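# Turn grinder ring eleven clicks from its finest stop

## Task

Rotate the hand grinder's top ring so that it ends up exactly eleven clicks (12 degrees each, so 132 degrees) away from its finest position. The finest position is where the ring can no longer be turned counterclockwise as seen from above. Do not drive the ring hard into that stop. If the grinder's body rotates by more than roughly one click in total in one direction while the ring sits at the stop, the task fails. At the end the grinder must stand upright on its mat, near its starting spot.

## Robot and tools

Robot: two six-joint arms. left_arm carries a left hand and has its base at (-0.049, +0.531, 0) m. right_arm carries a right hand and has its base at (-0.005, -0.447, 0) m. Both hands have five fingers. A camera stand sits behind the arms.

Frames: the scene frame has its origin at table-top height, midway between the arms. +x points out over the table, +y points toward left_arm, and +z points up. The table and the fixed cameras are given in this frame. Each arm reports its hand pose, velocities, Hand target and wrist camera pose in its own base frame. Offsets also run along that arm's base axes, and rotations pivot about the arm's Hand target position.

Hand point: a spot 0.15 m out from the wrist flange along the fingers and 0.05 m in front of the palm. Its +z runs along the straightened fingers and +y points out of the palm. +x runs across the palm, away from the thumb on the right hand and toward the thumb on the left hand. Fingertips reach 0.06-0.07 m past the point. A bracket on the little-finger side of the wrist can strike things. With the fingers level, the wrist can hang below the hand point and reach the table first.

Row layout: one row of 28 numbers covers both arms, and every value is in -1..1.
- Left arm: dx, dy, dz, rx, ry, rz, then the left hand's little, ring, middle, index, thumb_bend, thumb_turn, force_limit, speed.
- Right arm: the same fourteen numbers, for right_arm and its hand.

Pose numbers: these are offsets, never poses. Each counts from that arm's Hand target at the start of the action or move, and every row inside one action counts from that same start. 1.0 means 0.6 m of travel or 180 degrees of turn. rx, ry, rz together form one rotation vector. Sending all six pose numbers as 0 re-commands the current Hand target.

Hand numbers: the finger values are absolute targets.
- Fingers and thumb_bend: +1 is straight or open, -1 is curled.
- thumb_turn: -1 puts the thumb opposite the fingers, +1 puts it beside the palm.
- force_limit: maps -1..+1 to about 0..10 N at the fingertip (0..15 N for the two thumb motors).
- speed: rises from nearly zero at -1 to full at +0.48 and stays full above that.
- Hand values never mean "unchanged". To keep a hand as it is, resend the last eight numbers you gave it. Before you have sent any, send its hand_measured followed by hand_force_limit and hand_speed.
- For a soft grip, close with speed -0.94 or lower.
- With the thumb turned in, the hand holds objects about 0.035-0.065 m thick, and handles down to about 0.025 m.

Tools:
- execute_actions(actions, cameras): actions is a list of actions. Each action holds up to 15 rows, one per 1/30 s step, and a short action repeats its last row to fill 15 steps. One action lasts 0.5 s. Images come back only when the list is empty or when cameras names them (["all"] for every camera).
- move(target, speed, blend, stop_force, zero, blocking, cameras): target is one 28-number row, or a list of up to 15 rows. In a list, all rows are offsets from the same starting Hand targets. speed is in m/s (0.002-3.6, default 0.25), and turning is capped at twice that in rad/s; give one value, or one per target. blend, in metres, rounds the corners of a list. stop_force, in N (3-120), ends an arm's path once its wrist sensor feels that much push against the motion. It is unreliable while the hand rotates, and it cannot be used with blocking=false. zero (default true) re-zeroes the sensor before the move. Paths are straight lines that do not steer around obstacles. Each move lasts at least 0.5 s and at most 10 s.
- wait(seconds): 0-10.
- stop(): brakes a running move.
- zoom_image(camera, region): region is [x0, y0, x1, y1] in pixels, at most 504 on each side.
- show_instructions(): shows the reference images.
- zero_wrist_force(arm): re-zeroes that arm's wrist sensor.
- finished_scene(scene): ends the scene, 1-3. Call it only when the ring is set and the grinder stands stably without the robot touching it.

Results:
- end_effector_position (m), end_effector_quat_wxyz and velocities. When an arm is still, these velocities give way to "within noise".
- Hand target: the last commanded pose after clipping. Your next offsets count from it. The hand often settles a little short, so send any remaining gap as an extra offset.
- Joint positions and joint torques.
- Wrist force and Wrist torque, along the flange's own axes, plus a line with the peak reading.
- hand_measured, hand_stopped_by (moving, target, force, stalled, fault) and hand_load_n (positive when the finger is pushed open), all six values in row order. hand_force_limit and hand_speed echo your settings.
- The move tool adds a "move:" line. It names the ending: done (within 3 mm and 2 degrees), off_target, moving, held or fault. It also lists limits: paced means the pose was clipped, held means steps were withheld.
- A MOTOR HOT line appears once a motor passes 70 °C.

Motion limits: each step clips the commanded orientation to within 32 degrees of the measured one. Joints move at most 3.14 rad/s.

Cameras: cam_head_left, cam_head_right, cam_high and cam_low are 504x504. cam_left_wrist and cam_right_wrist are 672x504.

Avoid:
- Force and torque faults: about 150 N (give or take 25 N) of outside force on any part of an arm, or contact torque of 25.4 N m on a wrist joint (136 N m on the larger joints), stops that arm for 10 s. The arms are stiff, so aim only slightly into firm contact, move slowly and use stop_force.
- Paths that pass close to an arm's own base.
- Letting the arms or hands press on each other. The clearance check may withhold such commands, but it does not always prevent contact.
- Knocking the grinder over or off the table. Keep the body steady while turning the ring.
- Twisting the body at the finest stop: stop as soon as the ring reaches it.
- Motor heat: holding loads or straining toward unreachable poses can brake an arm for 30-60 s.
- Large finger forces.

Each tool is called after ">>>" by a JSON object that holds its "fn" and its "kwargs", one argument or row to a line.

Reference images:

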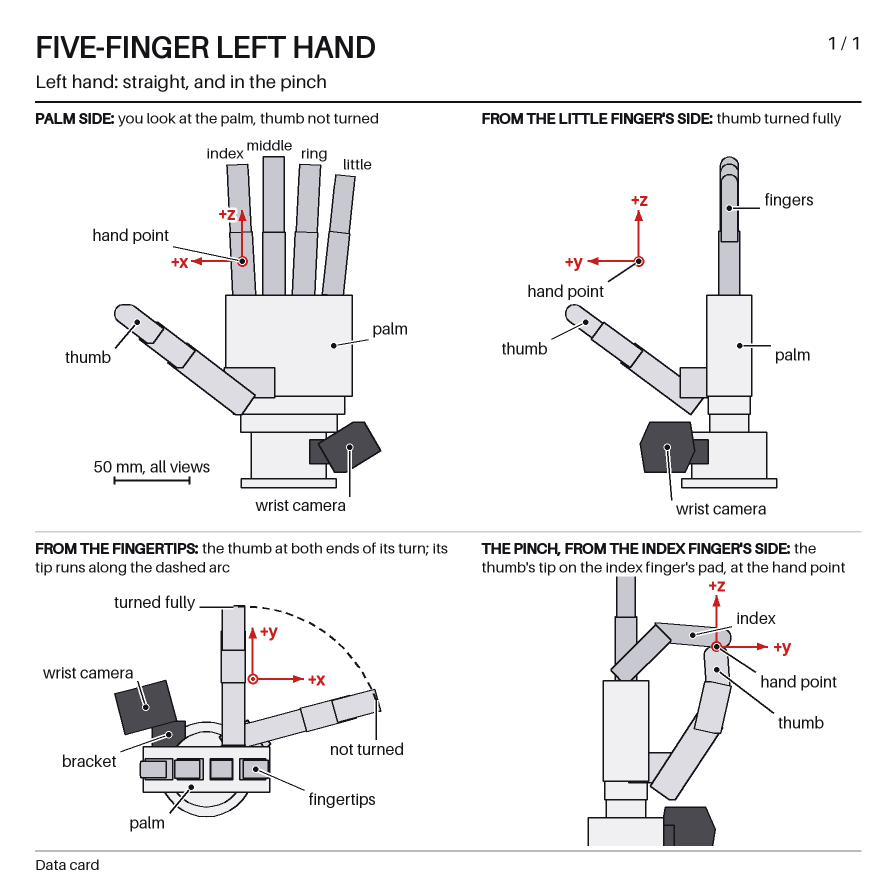

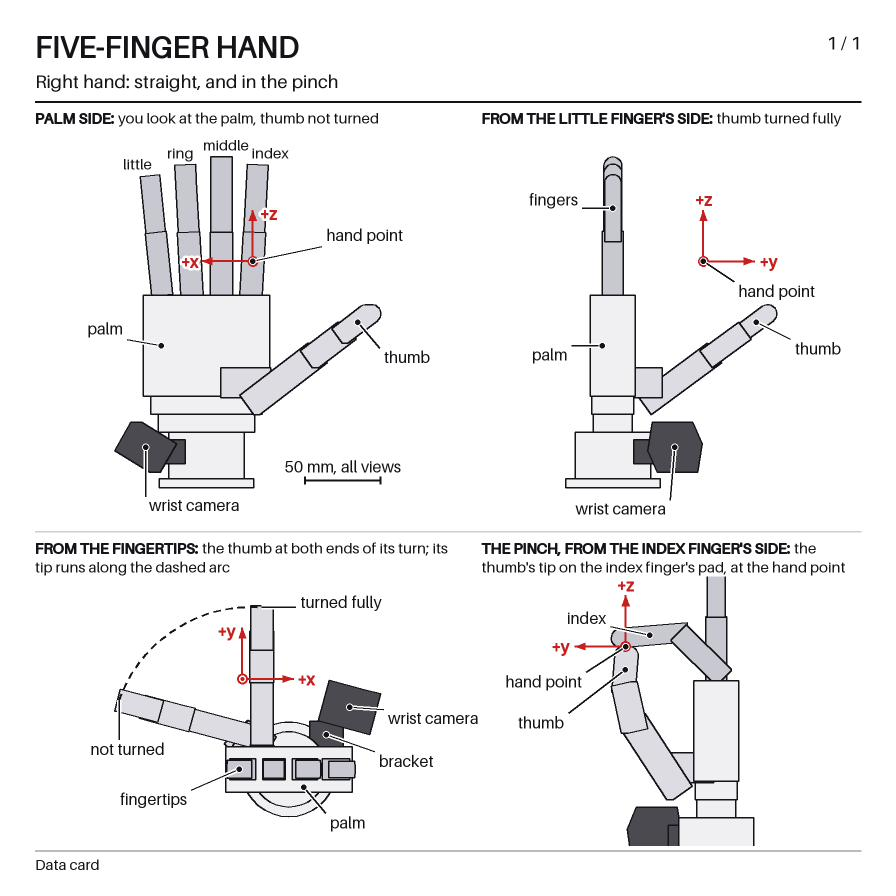

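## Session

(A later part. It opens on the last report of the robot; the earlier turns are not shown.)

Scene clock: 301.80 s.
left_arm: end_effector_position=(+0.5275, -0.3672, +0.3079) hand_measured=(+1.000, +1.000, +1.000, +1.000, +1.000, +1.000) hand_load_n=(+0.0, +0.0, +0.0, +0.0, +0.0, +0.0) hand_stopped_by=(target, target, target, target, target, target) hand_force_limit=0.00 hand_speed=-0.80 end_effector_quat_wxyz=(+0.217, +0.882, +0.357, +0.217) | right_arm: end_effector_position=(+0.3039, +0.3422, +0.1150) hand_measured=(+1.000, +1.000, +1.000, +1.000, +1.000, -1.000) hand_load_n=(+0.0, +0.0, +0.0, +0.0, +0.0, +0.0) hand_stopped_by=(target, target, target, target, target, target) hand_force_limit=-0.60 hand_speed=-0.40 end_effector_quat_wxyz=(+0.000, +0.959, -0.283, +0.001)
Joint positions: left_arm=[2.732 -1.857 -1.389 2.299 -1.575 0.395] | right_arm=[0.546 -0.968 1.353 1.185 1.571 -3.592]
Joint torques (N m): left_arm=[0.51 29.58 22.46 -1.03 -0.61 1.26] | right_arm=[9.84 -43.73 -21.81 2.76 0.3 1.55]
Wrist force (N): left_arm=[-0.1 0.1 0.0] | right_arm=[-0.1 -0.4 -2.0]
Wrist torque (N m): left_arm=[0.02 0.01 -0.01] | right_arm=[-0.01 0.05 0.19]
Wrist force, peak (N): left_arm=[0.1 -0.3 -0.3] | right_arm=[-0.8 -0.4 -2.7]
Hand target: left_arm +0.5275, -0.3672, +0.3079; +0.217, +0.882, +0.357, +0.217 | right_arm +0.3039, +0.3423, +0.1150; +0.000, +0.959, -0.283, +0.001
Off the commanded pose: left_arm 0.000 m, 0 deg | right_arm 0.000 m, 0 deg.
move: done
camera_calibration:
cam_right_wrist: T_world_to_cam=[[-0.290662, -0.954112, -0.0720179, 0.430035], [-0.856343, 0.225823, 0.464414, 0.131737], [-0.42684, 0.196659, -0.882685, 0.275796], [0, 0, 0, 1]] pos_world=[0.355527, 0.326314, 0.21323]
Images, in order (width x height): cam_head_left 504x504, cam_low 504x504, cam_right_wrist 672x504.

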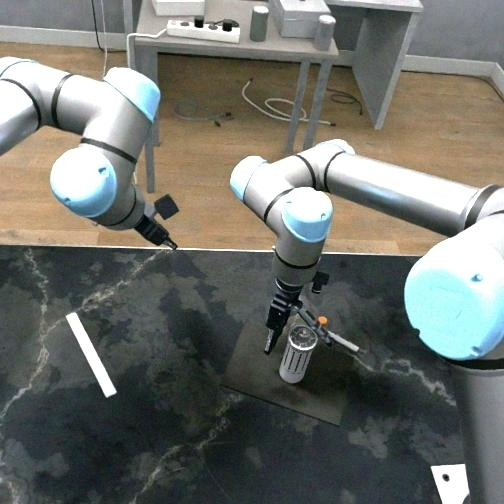

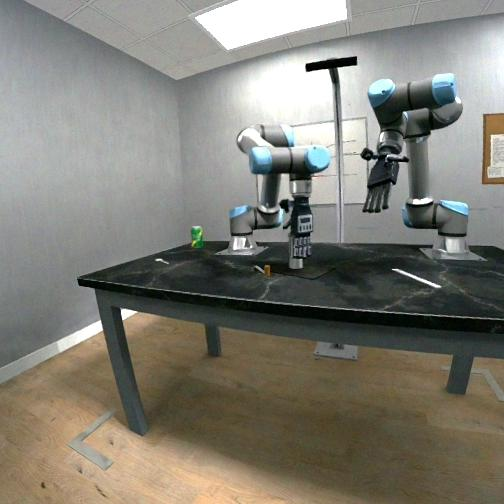

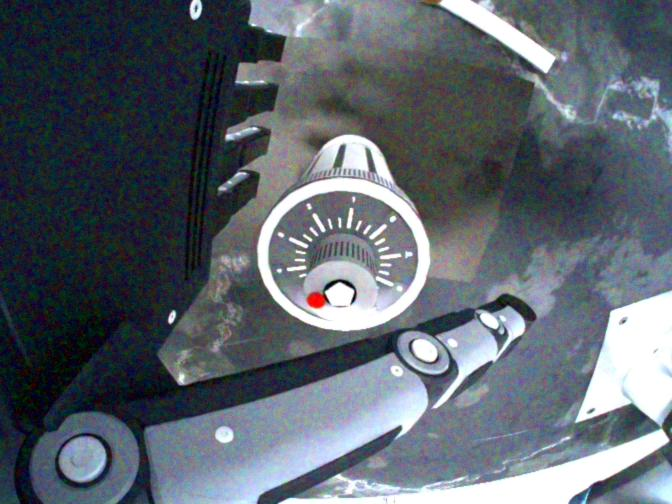

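>>> {"fn": "move", "kwargs": {
  "target": [
    [0,0,0,0,0,0,1,1,1,1,1,1,0,-0.8,0,0,-0.0083,0,0,0,1,1,1,1,1,-1,-0.6,-0.4],
    [0,0,0,0,0,0,1,1,1,1,1,1,0,-0.8,-0.0185,-0.0214,-0.0083,0,0,0,1,1,1,1,1,-1,-0.6,-0.4]
  ],
  "speed": 0.05,
  "stop_force": 4
}}

>>> {"fn": "execute_actions", "kwargs": {
  "actions": [
    [[0,0,0,0,0,0,1,1,1,1,1,1,0,-0.8,0,0,0,0,0,0,1,1,1,1,0.5,-1,-0.6,-0.5]],
    [[0,0,0,0,0,0,1,1,1,1,1,1,0,-0.8,0,0,0,0,0,0,1,1,1,1,-0.1,-1,-0.6,-0.85]],
    [[0,0,0,0,0,0,1,1,1,1,1,1,0,-0.8,0,0,0,0,0,0,1,1,1,1,-0.1,-1,-0.6,-0.85]]
  ],
  "cameras": ["cam_right_wrist","cam_low"]
}}

>>> {"fn": "zoom_image", "kwargs": {
  "camera": "cam_right_wrist",
  "region": [180, 100, 430, 350]
}}

Scene clock: 325.13 s.
left_arm: end_effector_position=(+0.5275, -0.3672, +0.3079) hand_measured=(+1.000, +1.000, +1.000, +1.000, +1.000, +1.000) hand_load_n=(+0.0, +0.0, +0.0, +0.0, +0.0, +0.0) hand_stopped_by=(target, target, target, target, target, target) hand_force_limit=0.00 hand_speed=-0.80 end_effector_quat_wxyz=(+0.217, +0.882, +0.357, +0.217) | right_arm: end_effector_position=(+0.2928, +0.3295, +0.1101) hand_measured=(+1.000, +1.000, +1.000, +1.000, +1.000, -1.000) hand_load_n=(+0.0, +0.0, +0.0, +0.0, +0.0, +0.0) hand_stopped_by=(target, target, target, target, target, target) hand_force_limit=-0.60 hand_speed=-0.40 end_effector_quat_wxyz=(+0.000, +0.959, -0.283, +0.001)
Joint positions: left_arm=[2.732 -1.857 -1.389 2.299 -1.575 0.395] | right_arm=[0.535 -1.002 1.423 1.149 1.571 -3.602]
Joint torques (N m): left_arm=[0.69 29.37 20.96 -0.97 -0.71 1.35] | right_arm=[8.58 -42.61 -13.6 4.43 -0.34 1.85]
Wrist force (N): left_arm=[-0.2 -0.1 0.1] | right_arm=[-0.2 -0.8 -1.8]
Wrist torque (N m): left_arm=[-0.01 0.03 -0.02] | right_arm=[-0.11 0.04 0.20]
Wrist force, peak (N): left_arm=[-0.1 -0.3 -0.3] | right_arm=[-0.1 -0.5 -2.4]
Hand target: left_arm +0.5275, -0.3672, +0.3079; +0.217, +0.882, +0.357, +0.217 | right_arm +0.2928, +0.3295, +0.1101; +0.000, +0.959, -0.283, +0.001
Off the commanded pose: left_arm 0.000 m, 0 deg | right_arm 0.000 m, 0 deg.
move: done

Scene clock: 328.13 s.
left_arm: end_effector_position=(+0.5275, -0.3672, +0.3079) hand_measured=(+1.000, +1.000, +1.000, +1.000, +1.000, +1.000) hand_load_n=(+0.0, +0.0, +0.0, +0.0, +0.0, +0.0) hand_stopped_by=(target, target, target, target, target, target) hand_force_limit=0.00 hand_speed=-0.80 end_effector_quat_wxyz=(+0.217, +0.882, +0.357, +0.217) | right_arm: end_effector_position=(+0.2928, +0.3295, +0.1101) hand_measured=(+1.000, +1.000, +1.000, +1.000, +0.200, -1.000) hand_load_n=(+0.0, +0.0, +0.0, +0.0, +3.5, +0.0) hand_stopped_by=(target, target, target, target, force, target) hand_force_limit=-0.60 hand_speed=-0.85 end_effector_quat_wxyz=(+0.000, +0.959, -0.283, +0.001)
Joint positions: left_arm=[2.732 -1.857 -1.389 2.299 -1.575 0.395] | right_arm=[0.535 -1.002 1.423 1.149 1.571 -3.602]
Joint torques (N m): left_arm=[0.29 29.43 21.17 -1.04 -0.74 1.17] | right_arm=[9 -44.19 -12.49 3.01 -0.9 1.79]
Wrist force (N): left_arm=[0.1 0.2 -0.1] | right_arm=[-0.1 1.4 -4.1]
Wrist torque (N m): left_arm=[0.03 -0.02 0.00] | right_arm=[-0.05 0.06 0.22]
Wrist force, peak (N): left_arm=[-0.1 0.0 -0.4] | right_arm=[0.0 1.6 -4.2]
Hand target: left_arm +0.5275, -0.3672, +0.3079; +0.217, +0.882, +0.357, +0.217 | right_arm +0.2928, +0.3295, +0.1101; +0.000, +0.959, -0.283, +0.001
Off the commanded pose: left_arm 0.000 m, 0 deg | right_arm 0.000 m, 0 deg.
camera_calibration:
cam_right_wrist: T_world_to_cam=[[-0.290785, -0.954071, -0.0720572, 0.41437], [-0.856306, 0.22591, 0.46444, 0.127376], [-0.426831, 0.196755, -0.882668, 0.269105], [0, 0, 0, 1]] pos_world=[0.344427, 0.313615, 0.208231]
Images, in order (width x height): cam_low 504x504, cam_right_wrist 672x504.

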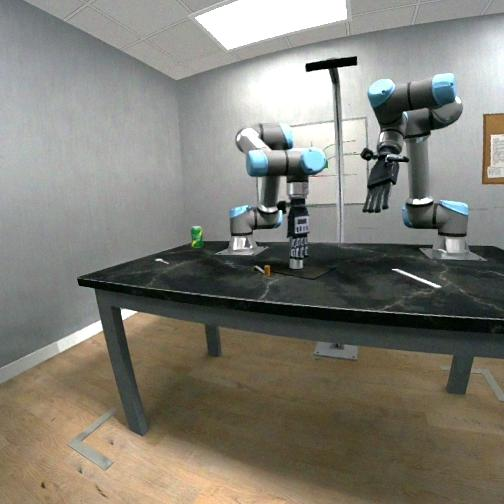

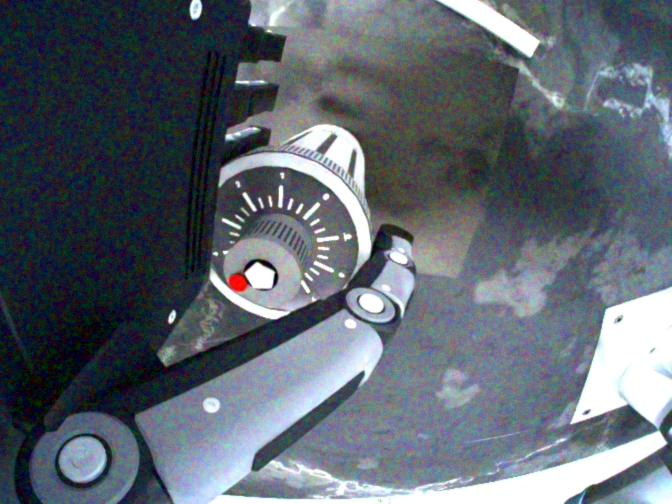

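Scaled by 2.016 from the camera's 672x504 image, which has a finer 960x720 frame.

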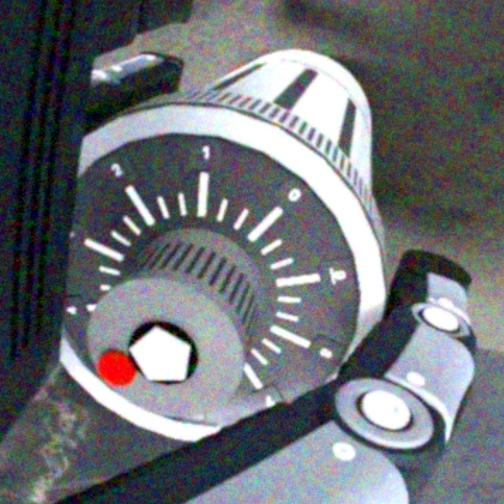

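>>> {"fn": "move", "kwargs": {
  "target": [
    [0,0,0,0,0,0,1,1,1,1,1,1,0,-0.8,0,0,-0.02,0,0,0,1,1,1,1,-0.1,-1,-0.6,-0.85]
  ],
  "speed": 0.01,
  "stop_force": 10,
  "cameras": ["cam_right_wrist","cam_low"]
}}

>>> {"fn": "zoom_image", "kwargs": {
  "camera": "cam_right_wrist",
  "region": [180, 100, 430, 350]
}}

Scene clock: 331.87 s.
left_arm: end_effector_position=(+0.5275, -0.3672, +0.3079) hand_measured=(+1.000, +1.000, +1.000, +1.000, +1.000, +1.000) hand_load_n=(+0.0, +0.0, +0.0, +0.0, +0.0, +0.0) hand_stopped_by=(target, target, target, target, target, target) hand_force_limit=0.00 hand_speed=-0.80 end_effector_quat_wxyz=(+0.217, +0.882, +0.357, +0.217) | right_arm: end_effector_position=(+0.2928, +0.3295, +0.1088) hand_measured=(+1.000, +1.000, +1.000, +1.000, +0.200, -1.000) hand_load_n=(+0.5, +0.0, +0.0, +0.0, +3.5, +0.5) hand_stopped_by=(target, target, target, target, force, target) hand_force_limit=-0.60 hand_speed=-0.85 end_effector_quat_wxyz=(+0.000, +0.959, -0.283, +0.001)
Joint positions: left_arm=[2.732 -1.857 -1.389 2.299 -1.575 0.395] | right_arm=[0.535 -1.001 1.424 1.146 1.571 -3.602]
Joint torques (N m): left_arm=[0.88 29.93 22.6 -1.02 -0.98 1.52] | right_arm=[8.17 -43.36 -23.03 2.13 0.05 1.82]
Wrist force (N): left_arm=[0.0 -0.1 0.0] | right_arm=[-0.5 -0.7 -15.6]
Wrist torque (N m): left_arm=[-0.02 0.00 0.00] | right_arm=[0.39 0.07 0.19]
Wrist force, peak (N): left_arm=[-0.1 -0.4 0.1] | right_arm=[-0.7 -1.5 -22.9]
Hand target: left_arm +0.5275, -0.3672, +0.3079; +0.217, +0.882, +0.357, +0.217 | right_arm +0.2928, +0.3295, +0.1088; +0.000, +0.959, -0.283, +0.001 (not the last commanded pose)
Off the commanded pose: left_arm 0.000 m, 0 deg | right_arm 0.011 m, 0 deg.
move: contact (right_arm)
camera_calibration:
cam_right_wrist: T_world_to_cam=[[-0.290744, -0.954074, -0.072186, 0.414289], [-0.856323, 0.225815, 0.464454, 0.128013], [-0.426823, 0.196852, -0.88265, 0.267921], [0, 0, 0, 1]] pos_world=[0.344427, 0.313615, 0.206931]
Images, in order (width x height): cam_low 504x504, cam_right_wrist 672x504.

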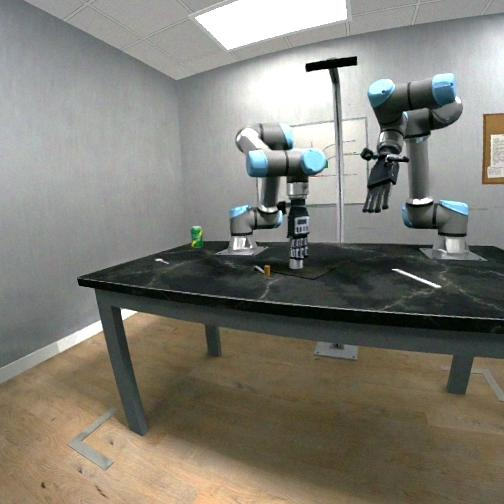

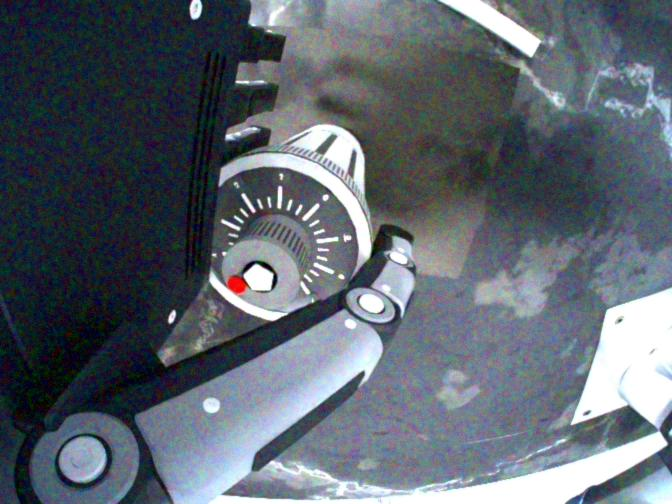

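Scaled by 2.016 from the camera's 672x504 image, which has a finer 960x720 frame.

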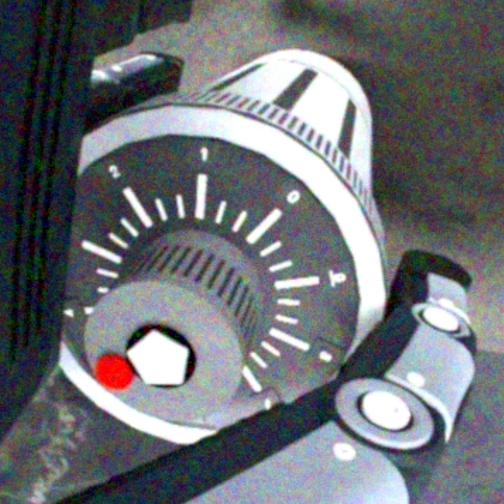

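>>> {"fn": "move", "kwargs": {
  "target": [
    [0,0,0,0,0,0,1,1,1,1,1,1,0,-0.8,0.0062,-0.0070,0,0,0,0.0667,1,1,1,1,-0.1,-1,-0.6,-0.85],
    [0,0,0,0,0,0,1,1,1,1,1,1,0,-0.8,0.0138,-0.0127,0,0,0,0.1333,1,1,1,1,-0.1,-1,-0.6,-0.85]
  ],
  "speed": 0.15,
  "blend": [0.003,0],
  "cameras": ["cam_right_wrist","cam_low"]
}}

>>> {"fn": "zoom_image", "kwargs": {
  "camera": "cam_right_wrist",
  "region": [180, 100, 430, 350]
}}

Scene clock: 341.87 s.
left_arm: end_effector_position=(+0.5275, -0.3672, +0.3079) hand_measured=(+1.000, +1.000, +1.000, +1.000, +1.000, +1.000) hand_load_n=(+0.0, +0.0, +0.0, +0.0, +0.0, +0.5) hand_stopped_by=(target, target, target, target, target, target) hand_force_limit=0.00 hand_speed=-0.80 end_effector_quat_wxyz=(+0.217, +0.882, +0.357, +0.217) | right_arm: end_effector_position=(+0.3010, +0.3219, +0.1088) hand_measured=(+1.000, +1.000, +1.000, +1.000, +0.200, -1.000) hand_load_n=(+0.0, +0.0, +0.0, +0.0, +3.5, +0.5) hand_stopped_by=(target, target, target, target, force, target) hand_force_limit=-0.60 hand_speed=-0.85 end_effector_quat_wxyz=(+0.000, +0.997, -0.078, +0.001)
Joint positions: left_arm=[2.732 -1.857 -1.389 2.299 -1.575 0.395] | right_arm=[0.57 -0.995 1.415 1.15 1.571 -3.987]
Joint torques (N m): left_arm=[1.05 29.72 23.86 -0.95 -0.74 1.38] | right_arm=[-8.92 -43.69 -2.12 -2.02 -0.61 -0.83]
Wrist force (N): left_arm=[0.0 0.0 -0.1] | right_arm=[-1.5 -0.6 -14.5]
Wrist torque (N m): left_arm=[0.02 -0.01 0.00] | right_arm=[0.48 -0.04 -0.08]
Wrist force, peak (N): left_arm=[0.3 0.3 0.0] | right_arm=[-0.6 -0.5 -16.0]
Hand target: left_arm +0.5275, -0.3672, +0.3079; +0.217, +0.882, +0.357, +0.217 | right_arm +0.3011, +0.3219, +0.1088; +0.000, +0.997, -0.078, +0.001
Off the commanded pose: left_arm 0.000 m, 0 deg | right_arm 0.000 m, 0 deg.
move: done
camera_calibration:
cam_right_wrist: T_world_to_cam=[[0.122233, -0.989875, -0.0721572, 0.296676], [-0.874174, -0.141802, 0.464448, 0.260486], [-0.469977, 0.00630698, -0.882656, 0.347253], [0, 0, 0, 1]] pos_world=[0.354648, 0.32842, 0.206931]
Images, in order (width x height): cam_low 504x504, cam_right_wrist 672x504.

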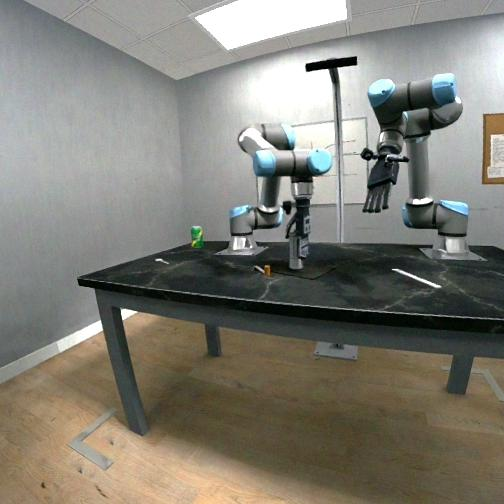

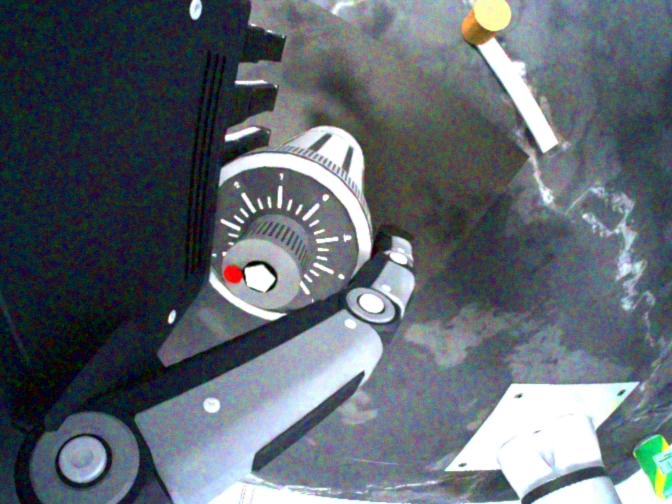

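Scaled by 2.016 from the camera's 672x504 image, which has a finer 960x720 frame.

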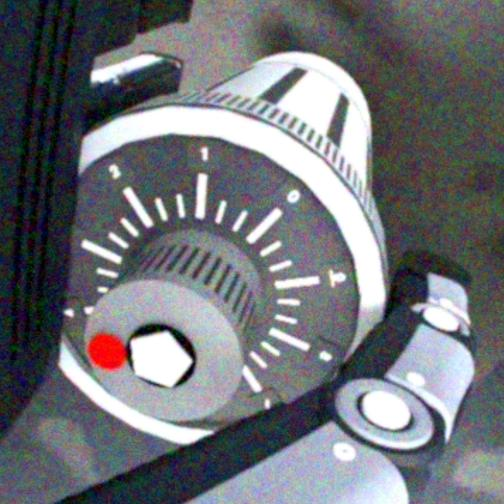

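>>> {"fn": "move", "kwargs": {
  "target": [
    [0,0,0,0,0,0,1,1,1,1,1,1,0,-0.8,0.0085,-0.0039,0,0,0,0.0667,1,1,1,1,-0.1,-1,-0.6,-0.85],
    [0,0,0,0,0,0,1,1,1,1,1,1,0,-0.8,0.0177,-0.0060,0,0,0,0.1333,1,1,1,1,-0.1,-1,-0.6,-0.85]
  ],
  "speed": 0.15,
  "blend": [0.003,0],
  "cameras": ["cam_right_wrist"]
}}

>>> {"fn": "zoom_image", "kwargs": {
  "camera": "cam_right_wrist",
  "region": [180, 100, 430, 350]
}}

Scene clock: 352.43 s.
left_arm: end_effector_position=(+0.5275, -0.3672, +0.3079) hand_measured=(+1.000, +1.000, +1.000, +1.000, +1.000, +1.000) hand_load_n=(+0.0, +0.0, +0.0, +0.0, +0.0, +0.0) hand_stopped_by=(target, target, target, target, target, target) hand_force_limit=0.00 hand_speed=-0.80 end_effector_quat_wxyz=(+0.217, +0.882, +0.357, +0.217) | right_arm: end_effector_position=(+0.3116, +0.3183, +0.1088) hand_measured=(+1.000, +1.000, +1.000, +1.000, +0.200, -1.000) hand_load_n=(+0.0, +0.0, +0.0, +0.0, +3.5, +0.5) hand_stopped_by=(target, target, target, target, force, target) hand_force_limit=-0.60 hand_speed=-0.85 end_effector_quat_wxyz=(-0.001, +0.991, +0.131, +0.000)
Joint positions: left_arm=[2.732 -1.857 -1.389 2.299 -1.575 0.395] | right_arm=[0.6 -1.005 1.43 1.144 1.57 -4.375]
Joint torques (N m): left_arm=[1.63 30.61 22.43 -0.96 -0.9 1.61] | right_arm=[-9.8 -34.45 -17.8 -0.62 -0.32 -0.89]
Wrist force (N): left_arm=[0.0 -0.1 0.0] | right_arm=[-2.6 -2.4 -16.0]
Wrist torque (N m): left_arm=[-0.01 0.00 0.00] | right_arm=[0.63 0.00 -0.15]
Wrist force, peak (N): left_arm=[-0.4 -0.1 -0.1] | right_arm=[-2.7 -2.3 -16.6]
Hand target: left_arm +0.5275, -0.3672, +0.3079; +0.217, +0.882, +0.357, +0.217 | right_arm +0.3117, +0.3183, +0.1088; -0.001, +0.991, +0.131, +0.000
Off the commanded pose: left_arm 0.000 m, 0 deg | right_arm 0.000 m, 0 deg.
move: done
camera_calibration:
cam_right_wrist: T_world_to_cam=[[0.514217, -0.854619, -0.0721626, 0.126584], [-0.740992, -0.48506, 0.464378, 0.337081], [-0.43187, -0.185319, -0.882692, 0.401418], [0, 0, 0, 1]] pos_world=[0.358043, 0.346077, 0.20693]
Images, in order (width x height): cam_right_wrist 672x504.

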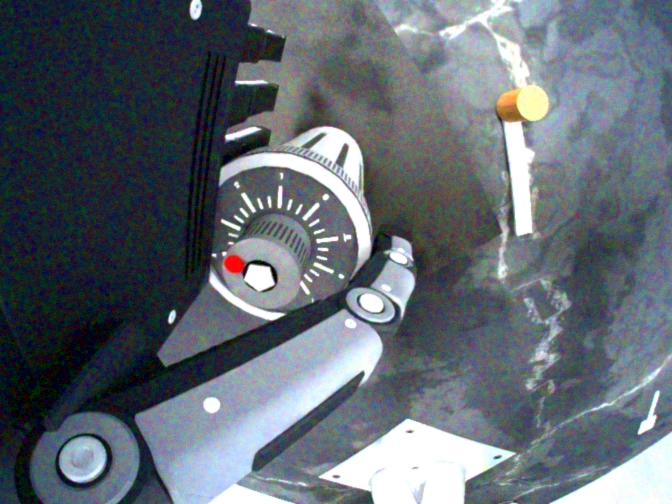

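Scaled by 2.016 from the camera's 672x504 image, which has a finer 960x720 frame.

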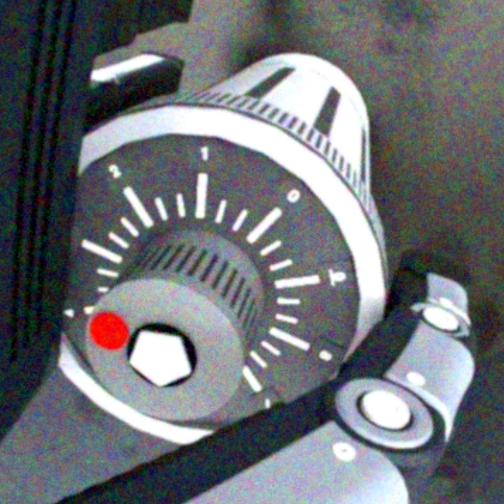

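>>> {"fn": "move", "kwargs": {
  "target": [
    [0,0,0,0,0,0,1,1,1,1,1,1,0,-0.8,0.0094,-0.0001,0,0,0,0.0667,1,1,1,1,-0.1,-1,-0.6,-0.85],
    [0,0,0,0,0,0,1,1,1,1,1,1,0,-0.8,0.0186,0.0018,0,0,0,0.1333,1,1,1,1,-0.1,-1,-0.6,-0.85]
  ],
  "speed": 0.15,
  "blend": [0.003,0],
  "cameras": ["cam_right_wrist"]
}}

>>> {"fn": "zoom_image", "kwargs": {
  "camera": "cam_right_wrist",
  "region": [180, 100, 430, 350]
}}

Scene clock: 359.47 s.
left_arm: end_effector_position=(+0.5275, -0.3672, +0.3079) hand_measured=(+1.000, +1.000, +1.000, +1.000, +1.000, +1.000) hand_load_n=(+0.0, +0.0, +0.0, +0.0, +0.0, +0.0) hand_stopped_by=(target, target, target, target, target, target) hand_force_limit=0.00 hand_speed=-0.80 end_effector_quat_wxyz=(+0.217, +0.882, +0.357, +0.217) | right_arm: end_effector_position=(+0.3227, +0.3194, +0.1088) hand_measured=(+1.000, +1.000, +1.000, +1.000, +0.200, -1.000) hand_load_n=(+0.0, -0.5, +0.0, +0.0, +3.0, +0.5) hand_stopped_by=(target, target, target, target, force, target) hand_force_limit=-0.60 hand_speed=-0.85 end_effector_quat_wxyz=(-0.001, +0.942, +0.334, +0.000)
Joint positions: left_arm=[2.732 -1.857 -1.389 2.299 -1.575 0.395] | right_arm=[0.622 -1.027 1.466 1.13 1.57 -4.772]
Joint torques (N m): left_arm=[0.1 30.91 22.72 -0.87 -0.96 1.68] | right_arm=[-10 -30.22 -21.98 -0.07 -0.06 -1.09]
Wrist force (N): left_arm=[-0.2 0.0 0.0] | right_arm=[-3.4 -4.9 -18.0]
Wrist torque (N m): left_arm=[0.01 0.02 -0.01] | right_arm=[0.69 -0.04 -0.22]
Wrist force, peak (N): left_arm=[0.2 -0.1 -0.4] | right_arm=[-3.6 -5.2 -18.5]
Hand target: left_arm +0.5275, -0.3672, +0.3079; +0.217, +0.882, +0.357, +0.217 | right_arm +0.3228, +0.3193, +0.1088; -0.001, +0.942, +0.334, +0.000
Off the commanded pose: left_arm 0.000 m, 0 deg | right_arm 0.000 m, 0 deg.
move: done
camera_calibration:
cam_right_wrist: T_world_to_cam=[[0.8173, -0.57168, -0.0721303, -0.0664013], [-0.479754, -0.744465, 0.464337, 0.344319], [-0.31915, -0.344898, -0.882717, 0.420973], [0, 0, 0, 1]] pos_world=[0.353812, 0.363566, 0.20693]
Images, in order (width x height): cam_right_wrist 672x504.

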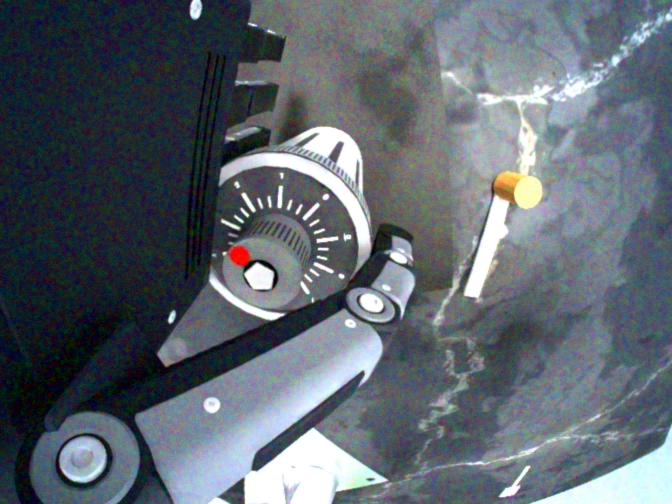

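Scaled by 2.016 from the camera's 672x504 image, which has a finer 960x720 frame.

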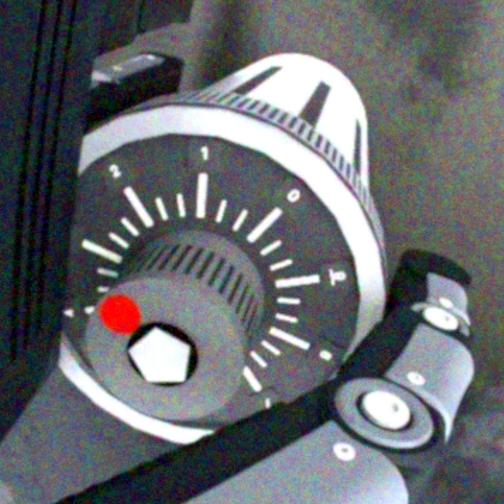

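>>> {"fn": "move", "kwargs": {
  "target": [
    [0,0,0,0,0,0,1,1,1,1,1,1,0,-0.8,0.0086,0.0037,0,0,0,0.0667,1,1,1,1,-0.1,-1,-0.6,-0.85],
    [0,0,0,0,0,0,1,1,1,1,1,1,0,-0.8,0.0163,0.0092,0,0,0,0.1333,1,1,1,1,-0.1,-1,-0.6,-0.85]
  ],
  "speed": 0.15,
  "blend": [0.003,0],
  "cameras": ["cam_right_wrist"]
}}

>>> {"fn": "zoom_image", "kwargs": {
  "camera": "cam_right_wrist",
  "region": [180, 100, 430, 350]
}}

Scene clock: 366.63 s.
left_arm: end_effector_position=(+0.5275, -0.3672, +0.3079) hand_measured=(+1.000, +1.000, +1.000, +1.000, +1.000, +1.000) hand_load_n=(+0.0, +0.0, +0.0, +0.0, +0.0, +0.0) hand_stopped_by=(target, target, target, target, target, target) hand_force_limit=0.00 hand_speed=-0.80 end_effector_quat_wxyz=(+0.217, +0.882, +0.357, +0.217) | right_arm: end_effector_position=(+0.3326, +0.3249, +0.1088) hand_measured=(+1.000, +1.000, +1.000, +1.000, +0.200, -1.000) hand_load_n=(+0.0, +0.0, +0.0, +0.0, +2.5, +1.0) hand_stopped_by=(target, target, target, target, force, target) hand_force_limit=-0.60 hand_speed=-0.85 end_effector_quat_wxyz=(-0.001, +0.852, +0.523, +0.000)
Joint positions: left_arm=[2.732 -1.857 -1.389 2.299 -1.575 0.395] | right_arm=[0.631 -1.058 1.517 1.111 1.569 -5.182]
Joint torques (N m): left_arm=[1.03 29.62 23.12 -0.98 -1.01 2.05] | right_arm=[-10.79 -24.81 -22.88 -0.28 -0.67 -1.27]
Wrist force (N): left_arm=[0.0 0.1 0.0] | right_arm=[-3.3 -6.1 -21.5]
Wrist torque (N m): left_arm=[0.02 0.00 -0.01] | right_arm=[0.83 -0.10 -0.27]
Wrist force, peak (N): left_arm=[-0.3 0.1 -0.3] | right_arm=[-3.6 -6.5 -22.5]
Hand target: left_arm +0.5275, -0.3672, +0.3079; +0.217, +0.882, +0.357, +0.217 | right_arm +0.3326, +0.3249, +0.1088; -0.001, +0.852, +0.523, +0.000
Off the commanded pose: left_arm 0.000 m, 0 deg | right_arm 0.000 m, 0 deg.
move: done
camera_calibration:
cam_right_wrist: T_world_to_cam=[[0.97915, -0.189913, -0.0720947, -0.249146], [-0.135569, -0.875231, 0.464318, 0.281176], [-0.15128, -0.444864, -0.882729, 0.402669], [0, 0, 0, 1]] pos_world=[0.342986, 0.37791, 0.20693]
Images, in order (width x height): cam_right_wrist 672x504.

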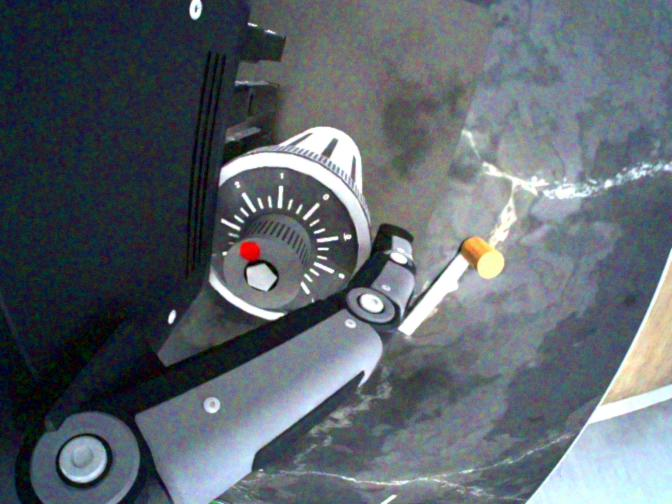

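Scaled by 2.016 from the camera's 672x504 image, which has a finer 960x720 frame.

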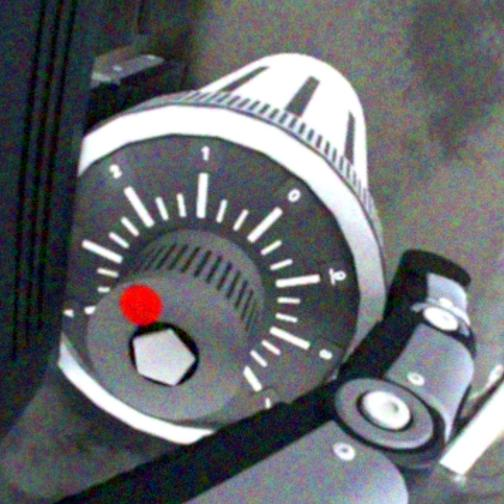

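>>> {"fn": "move", "kwargs": {
  "target": [
    [0,0,0,0,0,0,1,1,1,1,1,1,0,-0.8,0.0055,0.0073,0.0007,0,0,0.0667,1,1,1,1,-0.1,-1,-0.6,-0.85],
    [0,0,0,0,0,0,1,1,1,1,1,1,0,-0.8,0.0103,0.0155,0.0007,0,0,0.1333,1,1,1,1,-0.1,-1,-0.6,-0.85]
  ],
  "speed": 0.15,
  "blend": [0.003,0],
  "cameras": ["cam_right_wrist"]
}}

>>> {"fn": "zoom_image", "kwargs": {
  "camera": "cam_right_wrist",
  "region": [180, 100, 430, 350]
}}

Scene clock: 381.30 s.
left_arm: end_effector_position=(+0.5275, -0.3672, +0.3079) hand_measured=(+1.000, +1.000, +1.000, +1.000, +1.000, +1.000) hand_load_n=(+0.0, +0.0, +0.0, +0.0, +0.0, +0.0) hand_stopped_by=(target, target, target, target, target, target) hand_force_limit=0.00 hand_speed=-0.80 end_effector_quat_wxyz=(+0.217, +0.882, +0.357, +0.217) | right_arm: end_effector_position=(+0.3388, +0.3341, +0.1092) hand_measured=(+1.000, +1.000, +1.000, +1.000, +0.200, -1.000) hand_load_n=(+0.0, -0.5, +0.0, +0.0, +2.5, +1.0) hand_stopped_by=(target, target, target, target, force, target) hand_force_limit=-0.60 hand_speed=-0.85 end_effector_quat_wxyz=(-0.001, +0.725, +0.689, +0.000)
Joint positions: left_arm=[2.732 -1.857 -1.389 2.299 -1.575 0.395] | right_arm=[0.627 -1.095 1.574 1.092 1.569 -5.605]
Joint torques (N m): left_arm=[1.03 29.68 21.86 -1.11 -1.1 1.7] | right_arm=[0.4 -27.85 -24.07 1.14 -1.43 -1.35]
Wrist force (N): left_arm=[0.0 -0.1 -0.1] | right_arm=[-2.8 -4.1 -12.3]
Wrist torque (N m): left_arm=[0.00 -0.01 0.00] | right_arm=[0.58 -0.08 -0.27]
Wrist force, peak (N): left_arm=[-0.1 -0.4 0.0] | right_arm=[-3.6 -6.4 -22.4]
Hand target: left_arm +0.5275, -0.3672, +0.3079; +0.217, +0.882, +0.357, +0.217 | right_arm +0.3388, +0.3342, +0.1092; -0.001, +0.725, +0.689, +0.000
Off the commanded pose: left_arm 0.000 m, 0 deg | right_arm 0.000 m, 0 deg.
move: done
camera_calibration:
cam_right_wrist: T_world_to_cam=[[0.971809, 0.22449, -0.0720514, -0.389449], [0.231878, -0.854748, 0.464369, 0.15857], [0.0426602, -0.467985, -0.882706, 0.350202], [0, 0, 0, 1]] pos_world=[0.326762, 0.386854, 0.20743]
Images, in order (width x height): cam_right_wrist 672x504.

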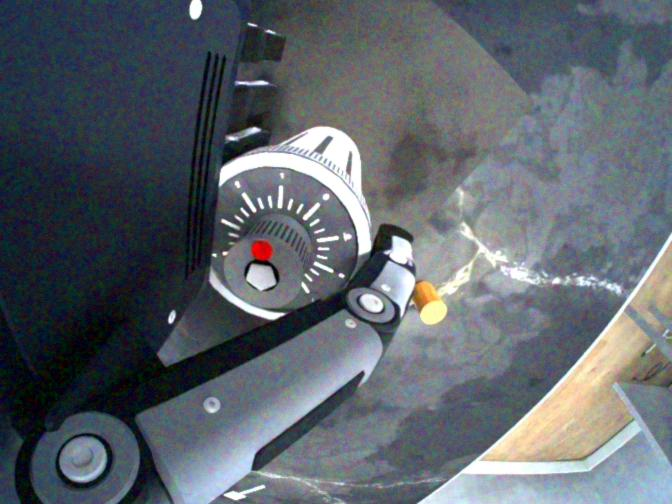

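Scaled by 2.016 from the camera's 672x504 image, which has a finer 960x720 frame.

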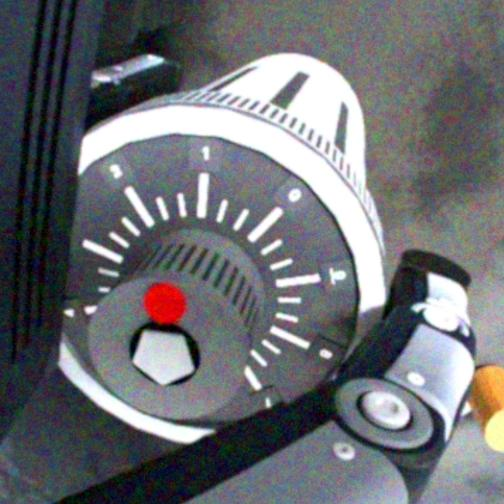

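>>> {"fn": "move", "kwargs": {
  "target": [
    [0,0,0,0,0,0,1,1,1,1,1,1,0,-0.8,0.0025,0.0089,0,0,0,0.0667,1,1,1,1,-0.1,-1,-0.6,-0.85],
    [0,0,0,0,0,0,1,1,1,1,1,1,0,-0.8,0.0036,0.0182,0,0,0,0.1333,1,1,1,1,-0.1,-1,-0.6,-0.85]
  ],
  "speed": 0.15,
  "blend": [0.003,0],
  "cameras": ["cam_right_wrist"]
}}

>>> {"fn": "zoom_image", "kwargs": {
  "camera": "cam_right_wrist",
  "region": [180, 100, 430, 350]
}}

Scene clock: 389.93 s.
left_arm: end_effector_position=(+0.5275, -0.3672, +0.3079) hand_measured=(+1.000, +1.000, +1.000, +1.000, +1.000, +1.000) hand_load_n=(+0.0, +0.0, +0.0, +0.0, +0.0, +0.0) hand_stopped_by=(target, target, target, target, target, target) hand_force_limit=0.00 hand_speed=-0.80 end_effector_quat_wxyz=(+0.217, +0.882, +0.357, +0.217) | right_arm: end_effector_position=(+0.3410, +0.3450, +0.1092) hand_measured=(+1.000, +1.000, +1.000, +1.000, +0.200, -1.000) hand_load_n=(+0.0, +0.0, +0.0, +0.0, +3.0, +0.5) hand_stopped_by=(target, target, target, target, force, target) hand_force_limit=-0.60 hand_speed=-0.85 end_effector_quat_wxyz=(-0.001, +0.566, +0.824, +0.000)
Joint positions: left_arm=[2.732 -1.857 -1.389 2.299 -1.575 0.395] | right_arm=[0.606 -1.131 1.629 1.073 1.57 -6.044]
Joint torques (N m): left_arm=[1.35 30.68 22.78 -1.09 -1.07 2] | right_arm=[7.94 -25.53 -24.57 0.36 -2.17 -1.19]
Wrist force (N): left_arm=[-0.1 0.0 -0.1] | right_arm=[-2.7 -4.8 -14.8]
Wrist torque (N m): left_arm=[0.01 0.01 -0.01] | right_arm=[0.70 0.01 -0.31]
Wrist force, peak (N): left_arm=[-0.2 0.2 -0.2] | right_arm=[-3.0 -5.1 -15.0]
Hand target: left_arm +0.5275, -0.3672, +0.3079; +0.217, +0.882, +0.357, +0.217 | right_arm +0.3410, +0.3451, +0.1092; -0.001, +0.566, +0.824, +0.000
Off the commanded pose: left_arm 0.000 m, 0 deg | right_arm 0.000 m, 0 deg.
move: done
camera_calibration:
cam_right_wrist: T_world_to_cam=[[0.796607, 0.600188, -0.072058, -0.463862], [0.55934, -0.686635, 0.464404, -0.00231932], [0.229252, -0.410252, -0.882687, 0.271646], [0, 0, 0, 1]] pos_world=[0.308537, 0.388255, 0.20743]
Images, in order (width x height): cam_right_wrist 672x504.

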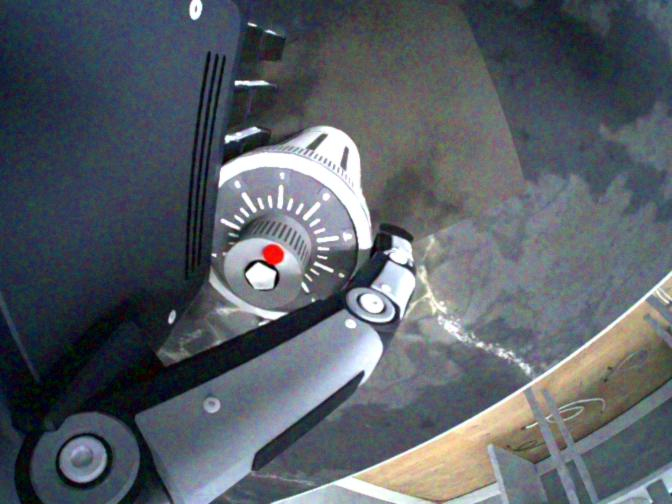

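Scaled by 2.016 from the camera's 672x504 image, which has a finer 960x720 frame.

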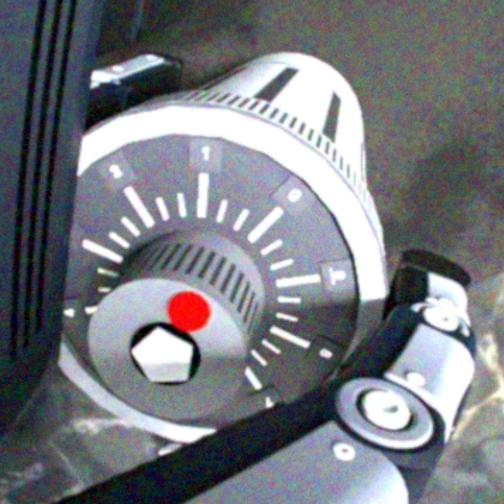

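>>> {"fn": "move", "kwargs": {
  "target": [
    [0,0,0,0,0,0,1,1,1,1,1,1,0,-0.8,0,0,0.0022,0,0,0,1,1,1,1,-0.1,-1,-0.6,-0.85]
  ],
  "speed": 0.02
}}

>>> {"fn": "execute_actions", "kwargs": {
  "actions": [
    [[0,0,0,0,0,0,1,1,1,1,1,1,0,-0.8,0,0,0,0,0,0,1,1,1,1,0.9,-1,-0.6,-0.5]]
  ]
}}

>>> {"fn": "move", "kwargs": {
  "target": [
    [0,0,0,0,0,0,1,1,1,1,1,1,0,-0.8,-0.0265,-0.0105,0.0028,0,0,0,1,1,1,1,0.9,-1,-0.6,-0.5],
    [0,0,0,0,0,0,1,1,1,1,1,1,0,-0.8,-0.0363,-0.0192,0.0028,0,0,-0.2,1,1,1,1,0.9,-1,-0.6,-0.5],
    [0,0,0,0,0,0,1,1,1,1,1,1,0,-0.8,-0.0495,-0.0205,0.0028,0,0,-0.4,1,1,1,1,0.9,-1,-0.6,-0.5],
    [0,0,0,0,0,0,1,1,1,1,1,1,0,-0.8,-0.0608,-0.0138,0.0028,0,0,-0.6,1,1,1,1,0.9,-1,-0.6,-0.5],
    [0,0,0,0,0,0,1,1,1,1,1,1,0,-0.8,-0.0660,-0.0017,0.0028,0,0,-0.8,1,1,1,1,0.9,-1,-0.6,-0.5]
  ],
  "speed": [0.1,0.3,0.3,0.3,0.3],
  "blend": [0.001,0.003,0.003,0.003,0],
  "cameras": ["cam_right_wrist"]
}}

>>> {"fn": "zoom_image", "kwargs": {
  "camera": "cam_right_wrist",
  "region": [180, 100, 430, 350]
}}

Scene clock: 404.80 s.
left_arm: end_effector_position=(+0.5275, -0.3672, +0.3079) hand_measured=(+1.000, +1.000, +1.000, +1.000, +1.000, +1.000) hand_load_n=(+0.0, +0.0, +0.0, +0.0, +0.0, +0.0) hand_stopped_by=(target, target, target, target, target, target) hand_force_limit=0.00 hand_speed=-0.80 end_effector_quat_wxyz=(+0.217, +0.882, +0.357, +0.217) | right_arm: end_effector_position=(+0.3409, +0.3451, +0.1105) hand_measured=(+1.000, +1.000, +1.000, +1.000, +0.200, -1.000) hand_load_n=(+0.0, +0.0, +0.0, +0.0, +3.0, +0.5) hand_stopped_by=(target, target, target, target, force, target) hand_force_limit=-0.60 hand_speed=-0.85 end_effector_quat_wxyz=(-0.001, +0.566, +0.824, +0.000)
Joint positions: left_arm=[2.732 -1.857 -1.389 2.299 -1.575 0.395] | right_arm=[0.606 -1.132 1.628 1.076 1.57 -6.044]
Joint torques (N m): left_arm=[1.51 30.56 23.23 -1.06 -0.98 2.02] | right_arm=[8.86 -46.77 -25.88 4.22 -0.61 -1.72]
Wrist force (N): left_arm=[0.0 -0.1 0.1] | right_arm=[-0.5 -0.8 4.1]
Wrist torque (N m): left_arm=[-0.02 0.00 0.00] | right_arm=[-0.04 -0.01 -0.15]
Wrist force, peak (N): left_arm=[0.0 -0.1 -0.4] | right_arm=[-3.1 -4.9 -15.0]
Hand target: left_arm +0.5275, -0.3672, +0.3079; +0.217, +0.882, +0.357, +0.217 | right_arm +0.3410, +0.3451, +0.1105; -0.001, +0.566, +0.824, +0.000
Off the commanded pose: left_arm 0.000 m, 0 deg | right_arm 0.000 m, 0 deg.
move: done

Scene clock: 406.07 s.
left_arm: end_effector_position=(+0.5275, -0.3672, +0.3079) hand_measured=(+1.000, +1.000, +1.000, +1.000, +1.000, +1.000) hand_load_n=(+0.0, +0.0, +0.0, +0.0, +0.0, +0.0) hand_stopped_by=(target, target, target, target, target, target) hand_force_limit=0.00 hand_speed=-0.80 end_effector_quat_wxyz=(+0.217, +0.882, +0.357, +0.217) | right_arm: end_effector_position=(+0.3410, +0.3451, +0.1106) hand_measured=(+1.000, +1.000, +1.000, +1.000, +0.900, -1.000) hand_load_n=(+0.0, +0.0, +0.0, +0.0, +0.0, +0.0) hand_stopped_by=(target, target, target, target, target, target) hand_force_limit=-0.60 hand_speed=-0.50 end_effector_quat_wxyz=(-0.001, +0.566, +0.824, +0.000)
Joint positions: left_arm=[2.732 -1.857 -1.389 2.299 -1.575 0.395] | right_arm=[0.606 -1.132 1.628 1.076 1.57 -6.044]
Joint torques (N m): left_arm=[0.97 29.82 23.72 -1.03 -1.08 1.95] | right_arm=[7.22 -35.56 -16.4 0.46 1.08 -0.95]
Wrist force (N): left_arm=[-0.2 -0.3 0.0] | right_arm=[-0.3 -0.7 -1.8]
Wrist torque (N m): left_arm=[-0.05 0.04 -0.01] | right_arm=[0.05 0.05 -0.14]
Wrist force, peak (N): left_arm=[0.0 0.4 -0.1] | right_arm=[-0.4 -0.7 4.2]
Hand target: left_arm +0.5275, -0.3672, +0.3079; +0.217, +0.882, +0.357, +0.217 | right_arm +0.3410, +0.3451, +0.1105; -0.001, +0.566, +0.824, +0.000
Off the commanded pose: left_arm 0.000 m, 0 deg | right_arm 0.000 m, 0 deg.

Scene clock: 410.97 s.
left_arm: end_effector_position=(+0.5275, -0.3672, +0.3079) hand_measured=(+1.000, +1.000, +1.000, +1.000, +1.000, +1.000) hand_load_n=(+0.0, +0.0, +0.0, +0.0, +0.0, +0.0) hand_stopped_by=(target, target, target, target, target, target) hand_force_limit=0.00 hand_speed=-0.80 end_effector_quat_wxyz=(+0.217, +0.882, +0.357, +0.217) | right_arm: end_effector_position=(+0.3014, +0.3440, +0.1122) hand_measured=(+1.000, +1.000, +1.000, +1.000, +0.900, -1.000) hand_load_n=(+0.0, +0.0, +0.0, +0.0, +0.0, +0.0) hand_stopped_by=(target, target, target, target, target, target) hand_force_limit=-0.60 hand_speed=-0.50 end_effector_quat_wxyz=(+0.000, +0.959, -0.284, +0.001)
Joint positions: left_arm=[2.732 -1.857 -1.389 2.299 -1.575 0.395] | right_arm=[0.551 -0.967 1.358 1.178 1.571 -3.586]
Joint torques (N m): left_arm=[1.31 29.52 22.89 -0.98 -1.23 1.86] | right_arm=[8.22 -43.56 -21.41 2.62 0.34 1.39]
Wrist force (N): left_arm=[-0.1 -0.1 0.0] | right_arm=[-0.2 -0.5 -2.2]
Wrist torque (N m): left_arm=[-0.01 0.01 0.00] | right_arm=[0.00 0.06 0.17]
Wrist force, peak (N): left_arm=[0.2 -0.1 -0.3] | right_arm=[-0.6 -1.5 -1.9]
Hand target: left_arm +0.5275, -0.3672, +0.3079; +0.217, +0.882, +0.357, +0.217 | right_arm +0.3014, +0.3441, +0.1122; +0.000, +0.959, -0.284, +0.001
Off the commanded pose: left_arm 0.000 m, 0 deg | right_arm 0.000 m, 0 deg.
move: done
camera_calibration:
cam_right_wrist: T_world_to_cam=[[-0.291233, -0.953933, -0.0720817, 0.430975], [-0.856264, 0.22633, 0.464314, 0.130363], [-0.42661, 0.196945, -0.882733, 0.27165], [0, 0, 0, 1]] pos_world=[0.353028, 0.328116, 0.21033]
Images, in order (width x height): cam_right_wrist 672x504.

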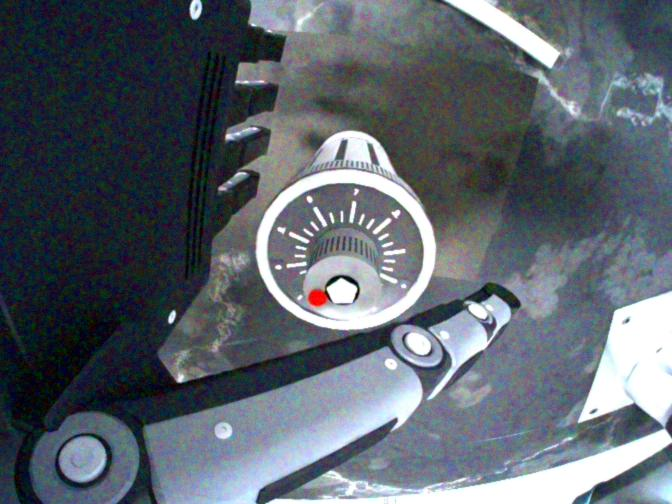

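Scaled by 2.016 from the camera's 672x504 image, which has a finer 960x720 frame.

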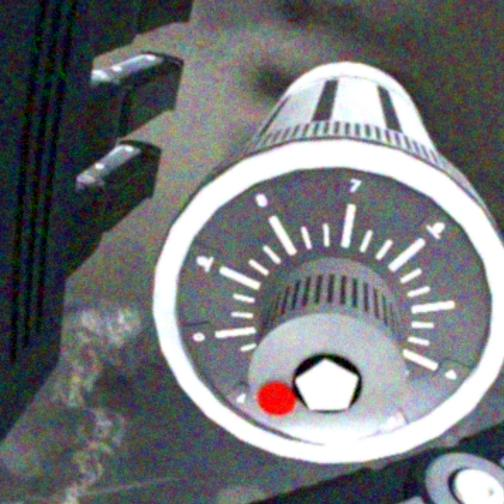

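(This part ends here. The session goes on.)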